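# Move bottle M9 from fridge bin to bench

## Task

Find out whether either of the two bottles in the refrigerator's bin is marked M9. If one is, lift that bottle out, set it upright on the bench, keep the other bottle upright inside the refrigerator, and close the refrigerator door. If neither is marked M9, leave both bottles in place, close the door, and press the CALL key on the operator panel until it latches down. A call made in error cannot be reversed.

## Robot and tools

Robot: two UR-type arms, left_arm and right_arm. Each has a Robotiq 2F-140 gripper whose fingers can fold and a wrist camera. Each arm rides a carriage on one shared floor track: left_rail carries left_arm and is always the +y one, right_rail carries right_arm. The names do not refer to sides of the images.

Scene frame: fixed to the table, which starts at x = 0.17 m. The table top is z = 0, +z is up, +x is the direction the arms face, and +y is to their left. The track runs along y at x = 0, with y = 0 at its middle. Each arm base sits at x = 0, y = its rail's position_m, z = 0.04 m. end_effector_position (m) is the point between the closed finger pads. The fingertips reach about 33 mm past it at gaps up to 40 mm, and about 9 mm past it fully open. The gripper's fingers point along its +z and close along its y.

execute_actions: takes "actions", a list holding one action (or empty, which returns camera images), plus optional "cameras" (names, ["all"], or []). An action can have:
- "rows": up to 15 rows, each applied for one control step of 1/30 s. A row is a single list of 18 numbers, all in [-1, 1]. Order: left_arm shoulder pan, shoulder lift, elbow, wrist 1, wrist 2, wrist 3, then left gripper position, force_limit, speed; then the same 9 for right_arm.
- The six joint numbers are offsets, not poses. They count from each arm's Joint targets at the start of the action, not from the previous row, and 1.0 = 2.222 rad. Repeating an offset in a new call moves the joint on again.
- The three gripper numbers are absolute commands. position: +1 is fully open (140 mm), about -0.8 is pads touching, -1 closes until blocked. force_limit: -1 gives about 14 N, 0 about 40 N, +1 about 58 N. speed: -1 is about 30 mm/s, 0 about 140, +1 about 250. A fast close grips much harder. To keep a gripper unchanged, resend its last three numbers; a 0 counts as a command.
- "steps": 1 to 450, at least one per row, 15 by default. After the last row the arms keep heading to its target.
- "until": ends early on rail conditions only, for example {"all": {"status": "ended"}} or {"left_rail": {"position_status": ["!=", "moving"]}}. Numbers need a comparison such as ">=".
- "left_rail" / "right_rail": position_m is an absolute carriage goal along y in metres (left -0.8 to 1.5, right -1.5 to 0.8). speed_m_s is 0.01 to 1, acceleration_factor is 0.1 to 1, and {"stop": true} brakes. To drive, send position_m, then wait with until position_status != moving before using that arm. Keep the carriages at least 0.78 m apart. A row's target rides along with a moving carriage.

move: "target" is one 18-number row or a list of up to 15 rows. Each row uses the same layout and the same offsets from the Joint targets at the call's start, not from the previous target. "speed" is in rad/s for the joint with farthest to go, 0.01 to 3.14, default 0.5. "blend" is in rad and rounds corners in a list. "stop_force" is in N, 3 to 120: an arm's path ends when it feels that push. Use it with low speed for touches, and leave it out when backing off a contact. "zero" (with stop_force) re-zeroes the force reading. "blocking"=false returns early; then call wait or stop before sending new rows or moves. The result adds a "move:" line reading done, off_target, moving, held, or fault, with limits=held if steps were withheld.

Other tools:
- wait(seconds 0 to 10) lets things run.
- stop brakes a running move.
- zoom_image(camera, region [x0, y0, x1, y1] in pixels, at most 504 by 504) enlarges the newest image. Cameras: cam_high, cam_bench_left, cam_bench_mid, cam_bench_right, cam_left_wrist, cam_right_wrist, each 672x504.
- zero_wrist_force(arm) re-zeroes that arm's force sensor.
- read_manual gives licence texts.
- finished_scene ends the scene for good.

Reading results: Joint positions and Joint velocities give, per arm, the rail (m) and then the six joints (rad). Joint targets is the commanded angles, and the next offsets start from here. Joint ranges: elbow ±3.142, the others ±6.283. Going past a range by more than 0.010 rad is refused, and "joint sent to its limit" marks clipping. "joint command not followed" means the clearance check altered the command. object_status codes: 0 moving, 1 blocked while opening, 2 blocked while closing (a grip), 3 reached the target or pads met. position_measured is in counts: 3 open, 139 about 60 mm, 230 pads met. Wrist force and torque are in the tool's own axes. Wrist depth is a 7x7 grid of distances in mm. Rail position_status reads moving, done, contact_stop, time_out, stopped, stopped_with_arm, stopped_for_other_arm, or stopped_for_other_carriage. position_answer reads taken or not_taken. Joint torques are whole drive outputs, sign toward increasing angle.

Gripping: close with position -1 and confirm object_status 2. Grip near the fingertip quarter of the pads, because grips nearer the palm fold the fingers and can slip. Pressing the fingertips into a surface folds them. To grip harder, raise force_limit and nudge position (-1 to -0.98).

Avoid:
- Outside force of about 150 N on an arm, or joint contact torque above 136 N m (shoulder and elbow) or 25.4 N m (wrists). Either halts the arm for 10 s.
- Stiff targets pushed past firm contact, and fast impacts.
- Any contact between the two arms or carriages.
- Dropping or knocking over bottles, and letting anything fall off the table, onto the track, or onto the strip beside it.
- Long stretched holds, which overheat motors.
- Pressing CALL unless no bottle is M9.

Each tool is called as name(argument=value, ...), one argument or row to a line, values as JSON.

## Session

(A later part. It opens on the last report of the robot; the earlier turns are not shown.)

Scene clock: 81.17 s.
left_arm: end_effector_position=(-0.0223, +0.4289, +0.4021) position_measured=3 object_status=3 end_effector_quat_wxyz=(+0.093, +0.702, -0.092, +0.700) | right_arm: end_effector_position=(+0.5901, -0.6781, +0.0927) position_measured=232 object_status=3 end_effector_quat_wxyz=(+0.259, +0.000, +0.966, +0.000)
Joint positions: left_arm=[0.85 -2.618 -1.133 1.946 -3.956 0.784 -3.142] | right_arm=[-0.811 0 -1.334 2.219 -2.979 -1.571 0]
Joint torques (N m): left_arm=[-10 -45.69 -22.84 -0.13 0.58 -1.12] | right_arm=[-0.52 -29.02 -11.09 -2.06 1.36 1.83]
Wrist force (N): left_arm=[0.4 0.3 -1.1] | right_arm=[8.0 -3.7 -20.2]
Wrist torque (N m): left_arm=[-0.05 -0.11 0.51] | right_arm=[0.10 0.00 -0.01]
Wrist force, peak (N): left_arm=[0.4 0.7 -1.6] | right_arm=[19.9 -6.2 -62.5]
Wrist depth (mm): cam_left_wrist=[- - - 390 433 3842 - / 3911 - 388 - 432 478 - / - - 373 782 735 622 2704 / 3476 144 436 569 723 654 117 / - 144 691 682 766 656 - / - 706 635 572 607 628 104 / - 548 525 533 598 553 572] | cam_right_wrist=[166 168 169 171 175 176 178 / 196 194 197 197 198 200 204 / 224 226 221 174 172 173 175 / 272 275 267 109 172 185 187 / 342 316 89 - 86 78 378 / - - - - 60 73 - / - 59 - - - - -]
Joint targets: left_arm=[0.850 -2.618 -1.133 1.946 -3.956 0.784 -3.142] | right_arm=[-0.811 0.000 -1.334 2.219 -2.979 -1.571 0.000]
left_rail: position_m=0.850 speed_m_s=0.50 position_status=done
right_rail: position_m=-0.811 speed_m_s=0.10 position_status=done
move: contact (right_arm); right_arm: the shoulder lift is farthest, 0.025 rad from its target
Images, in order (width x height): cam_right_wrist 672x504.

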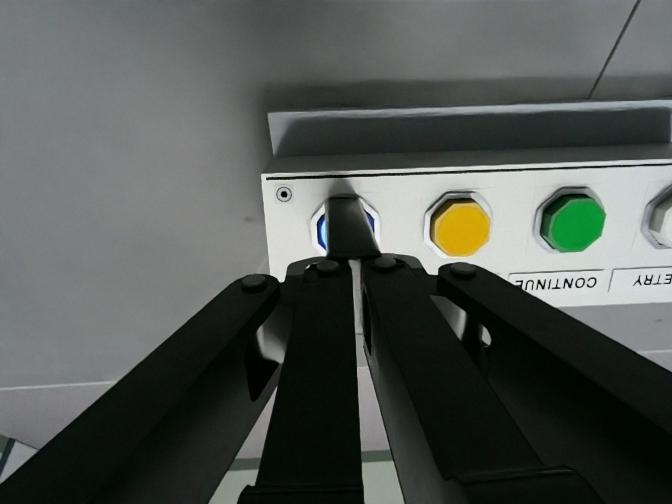

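move(
  target=[0,0,0,0,0,0,1,1,1,0,-0.0959,0.0185,0.077,0,0,-1,-1,-0.5],
  speed=0.2,
  cameras=["cam_right_wrist","cam_bench_mid"],
)

zoom_image(
  camera="cam_right_wrist",
  region=[290, 140, 470, 280],
)

zoom_image(
  camera="cam_bench_mid",
  region=[70, 270, 220, 370],
)

Scene clock: 84.10 s.
left_arm: end_effector_position=(-0.0223, +0.4289, +0.4021) position_measured=3 object_status=3 end_effector_quat_wxyz=(+0.093, +0.702, -0.092, +0.700) | right_arm: end_effector_position=(+0.5490, -0.6782, +0.1515) position_measured=232 object_status=3 end_effector_quat_wxyz=(+0.259, +0.000, +0.966, +0.000)
Joint positions: left_arm=[0.85 -2.618 -1.133 1.946 -3.956 0.784 -3.142] | right_arm=[-0.811 0 -1.547 2.26 -2.809 -1.571 0]
Joint torques (N m): left_arm=[-9.95 -45.68 -22.75 -0.02 0.62 -1.15] | right_arm=[-9.87 -29.45 -11.96 -1.73 1.47 1.78]
Wrist force (N): left_arm=[0.2 0.0 -1.4] | right_arm=[0.6 -0.5 -0.2]
Wrist torque (N m): left_arm=[-0.11 -0.05 0.51] | right_arm=[-0.08 -0.09 -0.02]
Wrist force, peak (N): left_arm=[0.0 0.5 -1.6] | right_arm=[7.3 -3.8 -21.4]
Wrist depth (mm): cam_left_wrist=[- 6442 359 - 406 - - / 3369 3476 350 898 453 483 - / - - 410 814 791 569 - / 3776 4056 448 566 569 - 120 / - 123 454 713 713 650 115 / - 658 640 610 572 684 104 / - 578 524 491 - - 573] | cam_right_wrist=[220 222 224 227 229 233 236 / 252 256 259 263 264 270 276 / 296 300 293 240 241 245 251 / 358 366 371 109 251 261 403 / 452 - 89 - 87 77 498 / - - - - 60 73 - / - 59 - - - - -]
Joint targets: left_arm=[0.850 -2.618 -1.133 1.946 -3.956 0.784 -3.142] | right_arm=[-0.811 0.000 -1.547 2.260 -2.808 -1.571 0.000]
left_rail: position_m=0.850 speed_m_s=0.50 position_status=done
right_rail: position_m=-0.811 speed_m_s=0.10 position_status=done
move: done
Images, in order (width x height): cam_bench_mid 672x504, cam_right_wrist 672x504.

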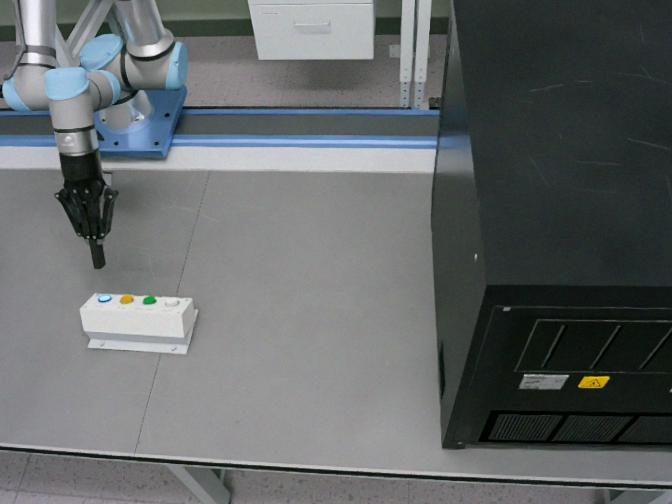

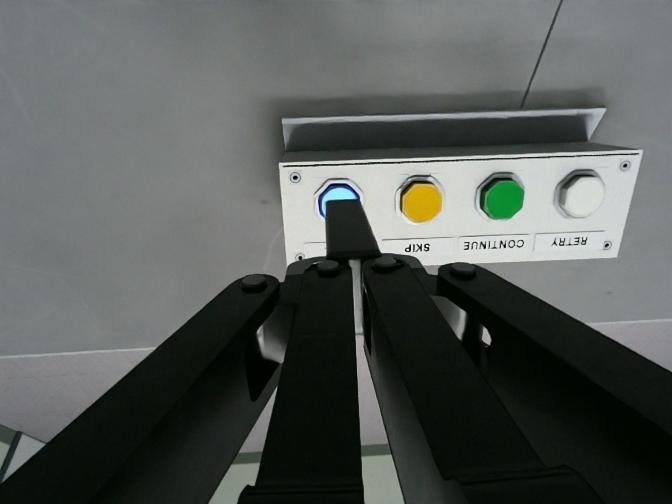

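Scaled by 2.800 from the camera's 672x504 image, which has a finer 960x720 frame.

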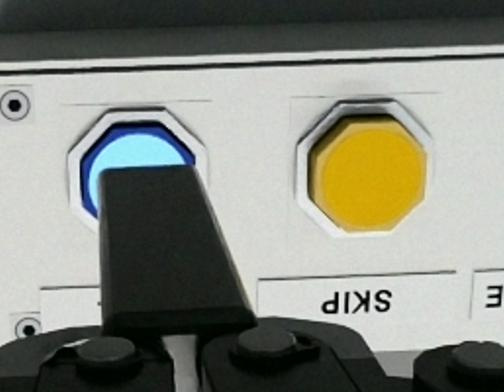

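Scaled by 3.360 from the camera's 672x504 image, which has a finer 960x720 frame.

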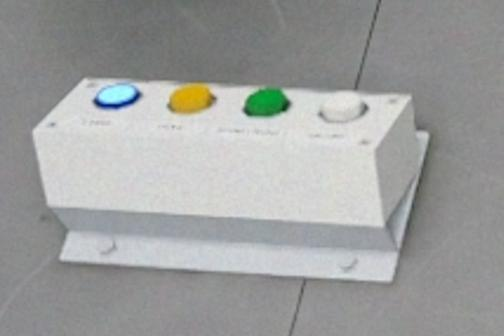

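Latched in and lit; the door is shut.

finished_scene(
)

The scene is finished: the task was done.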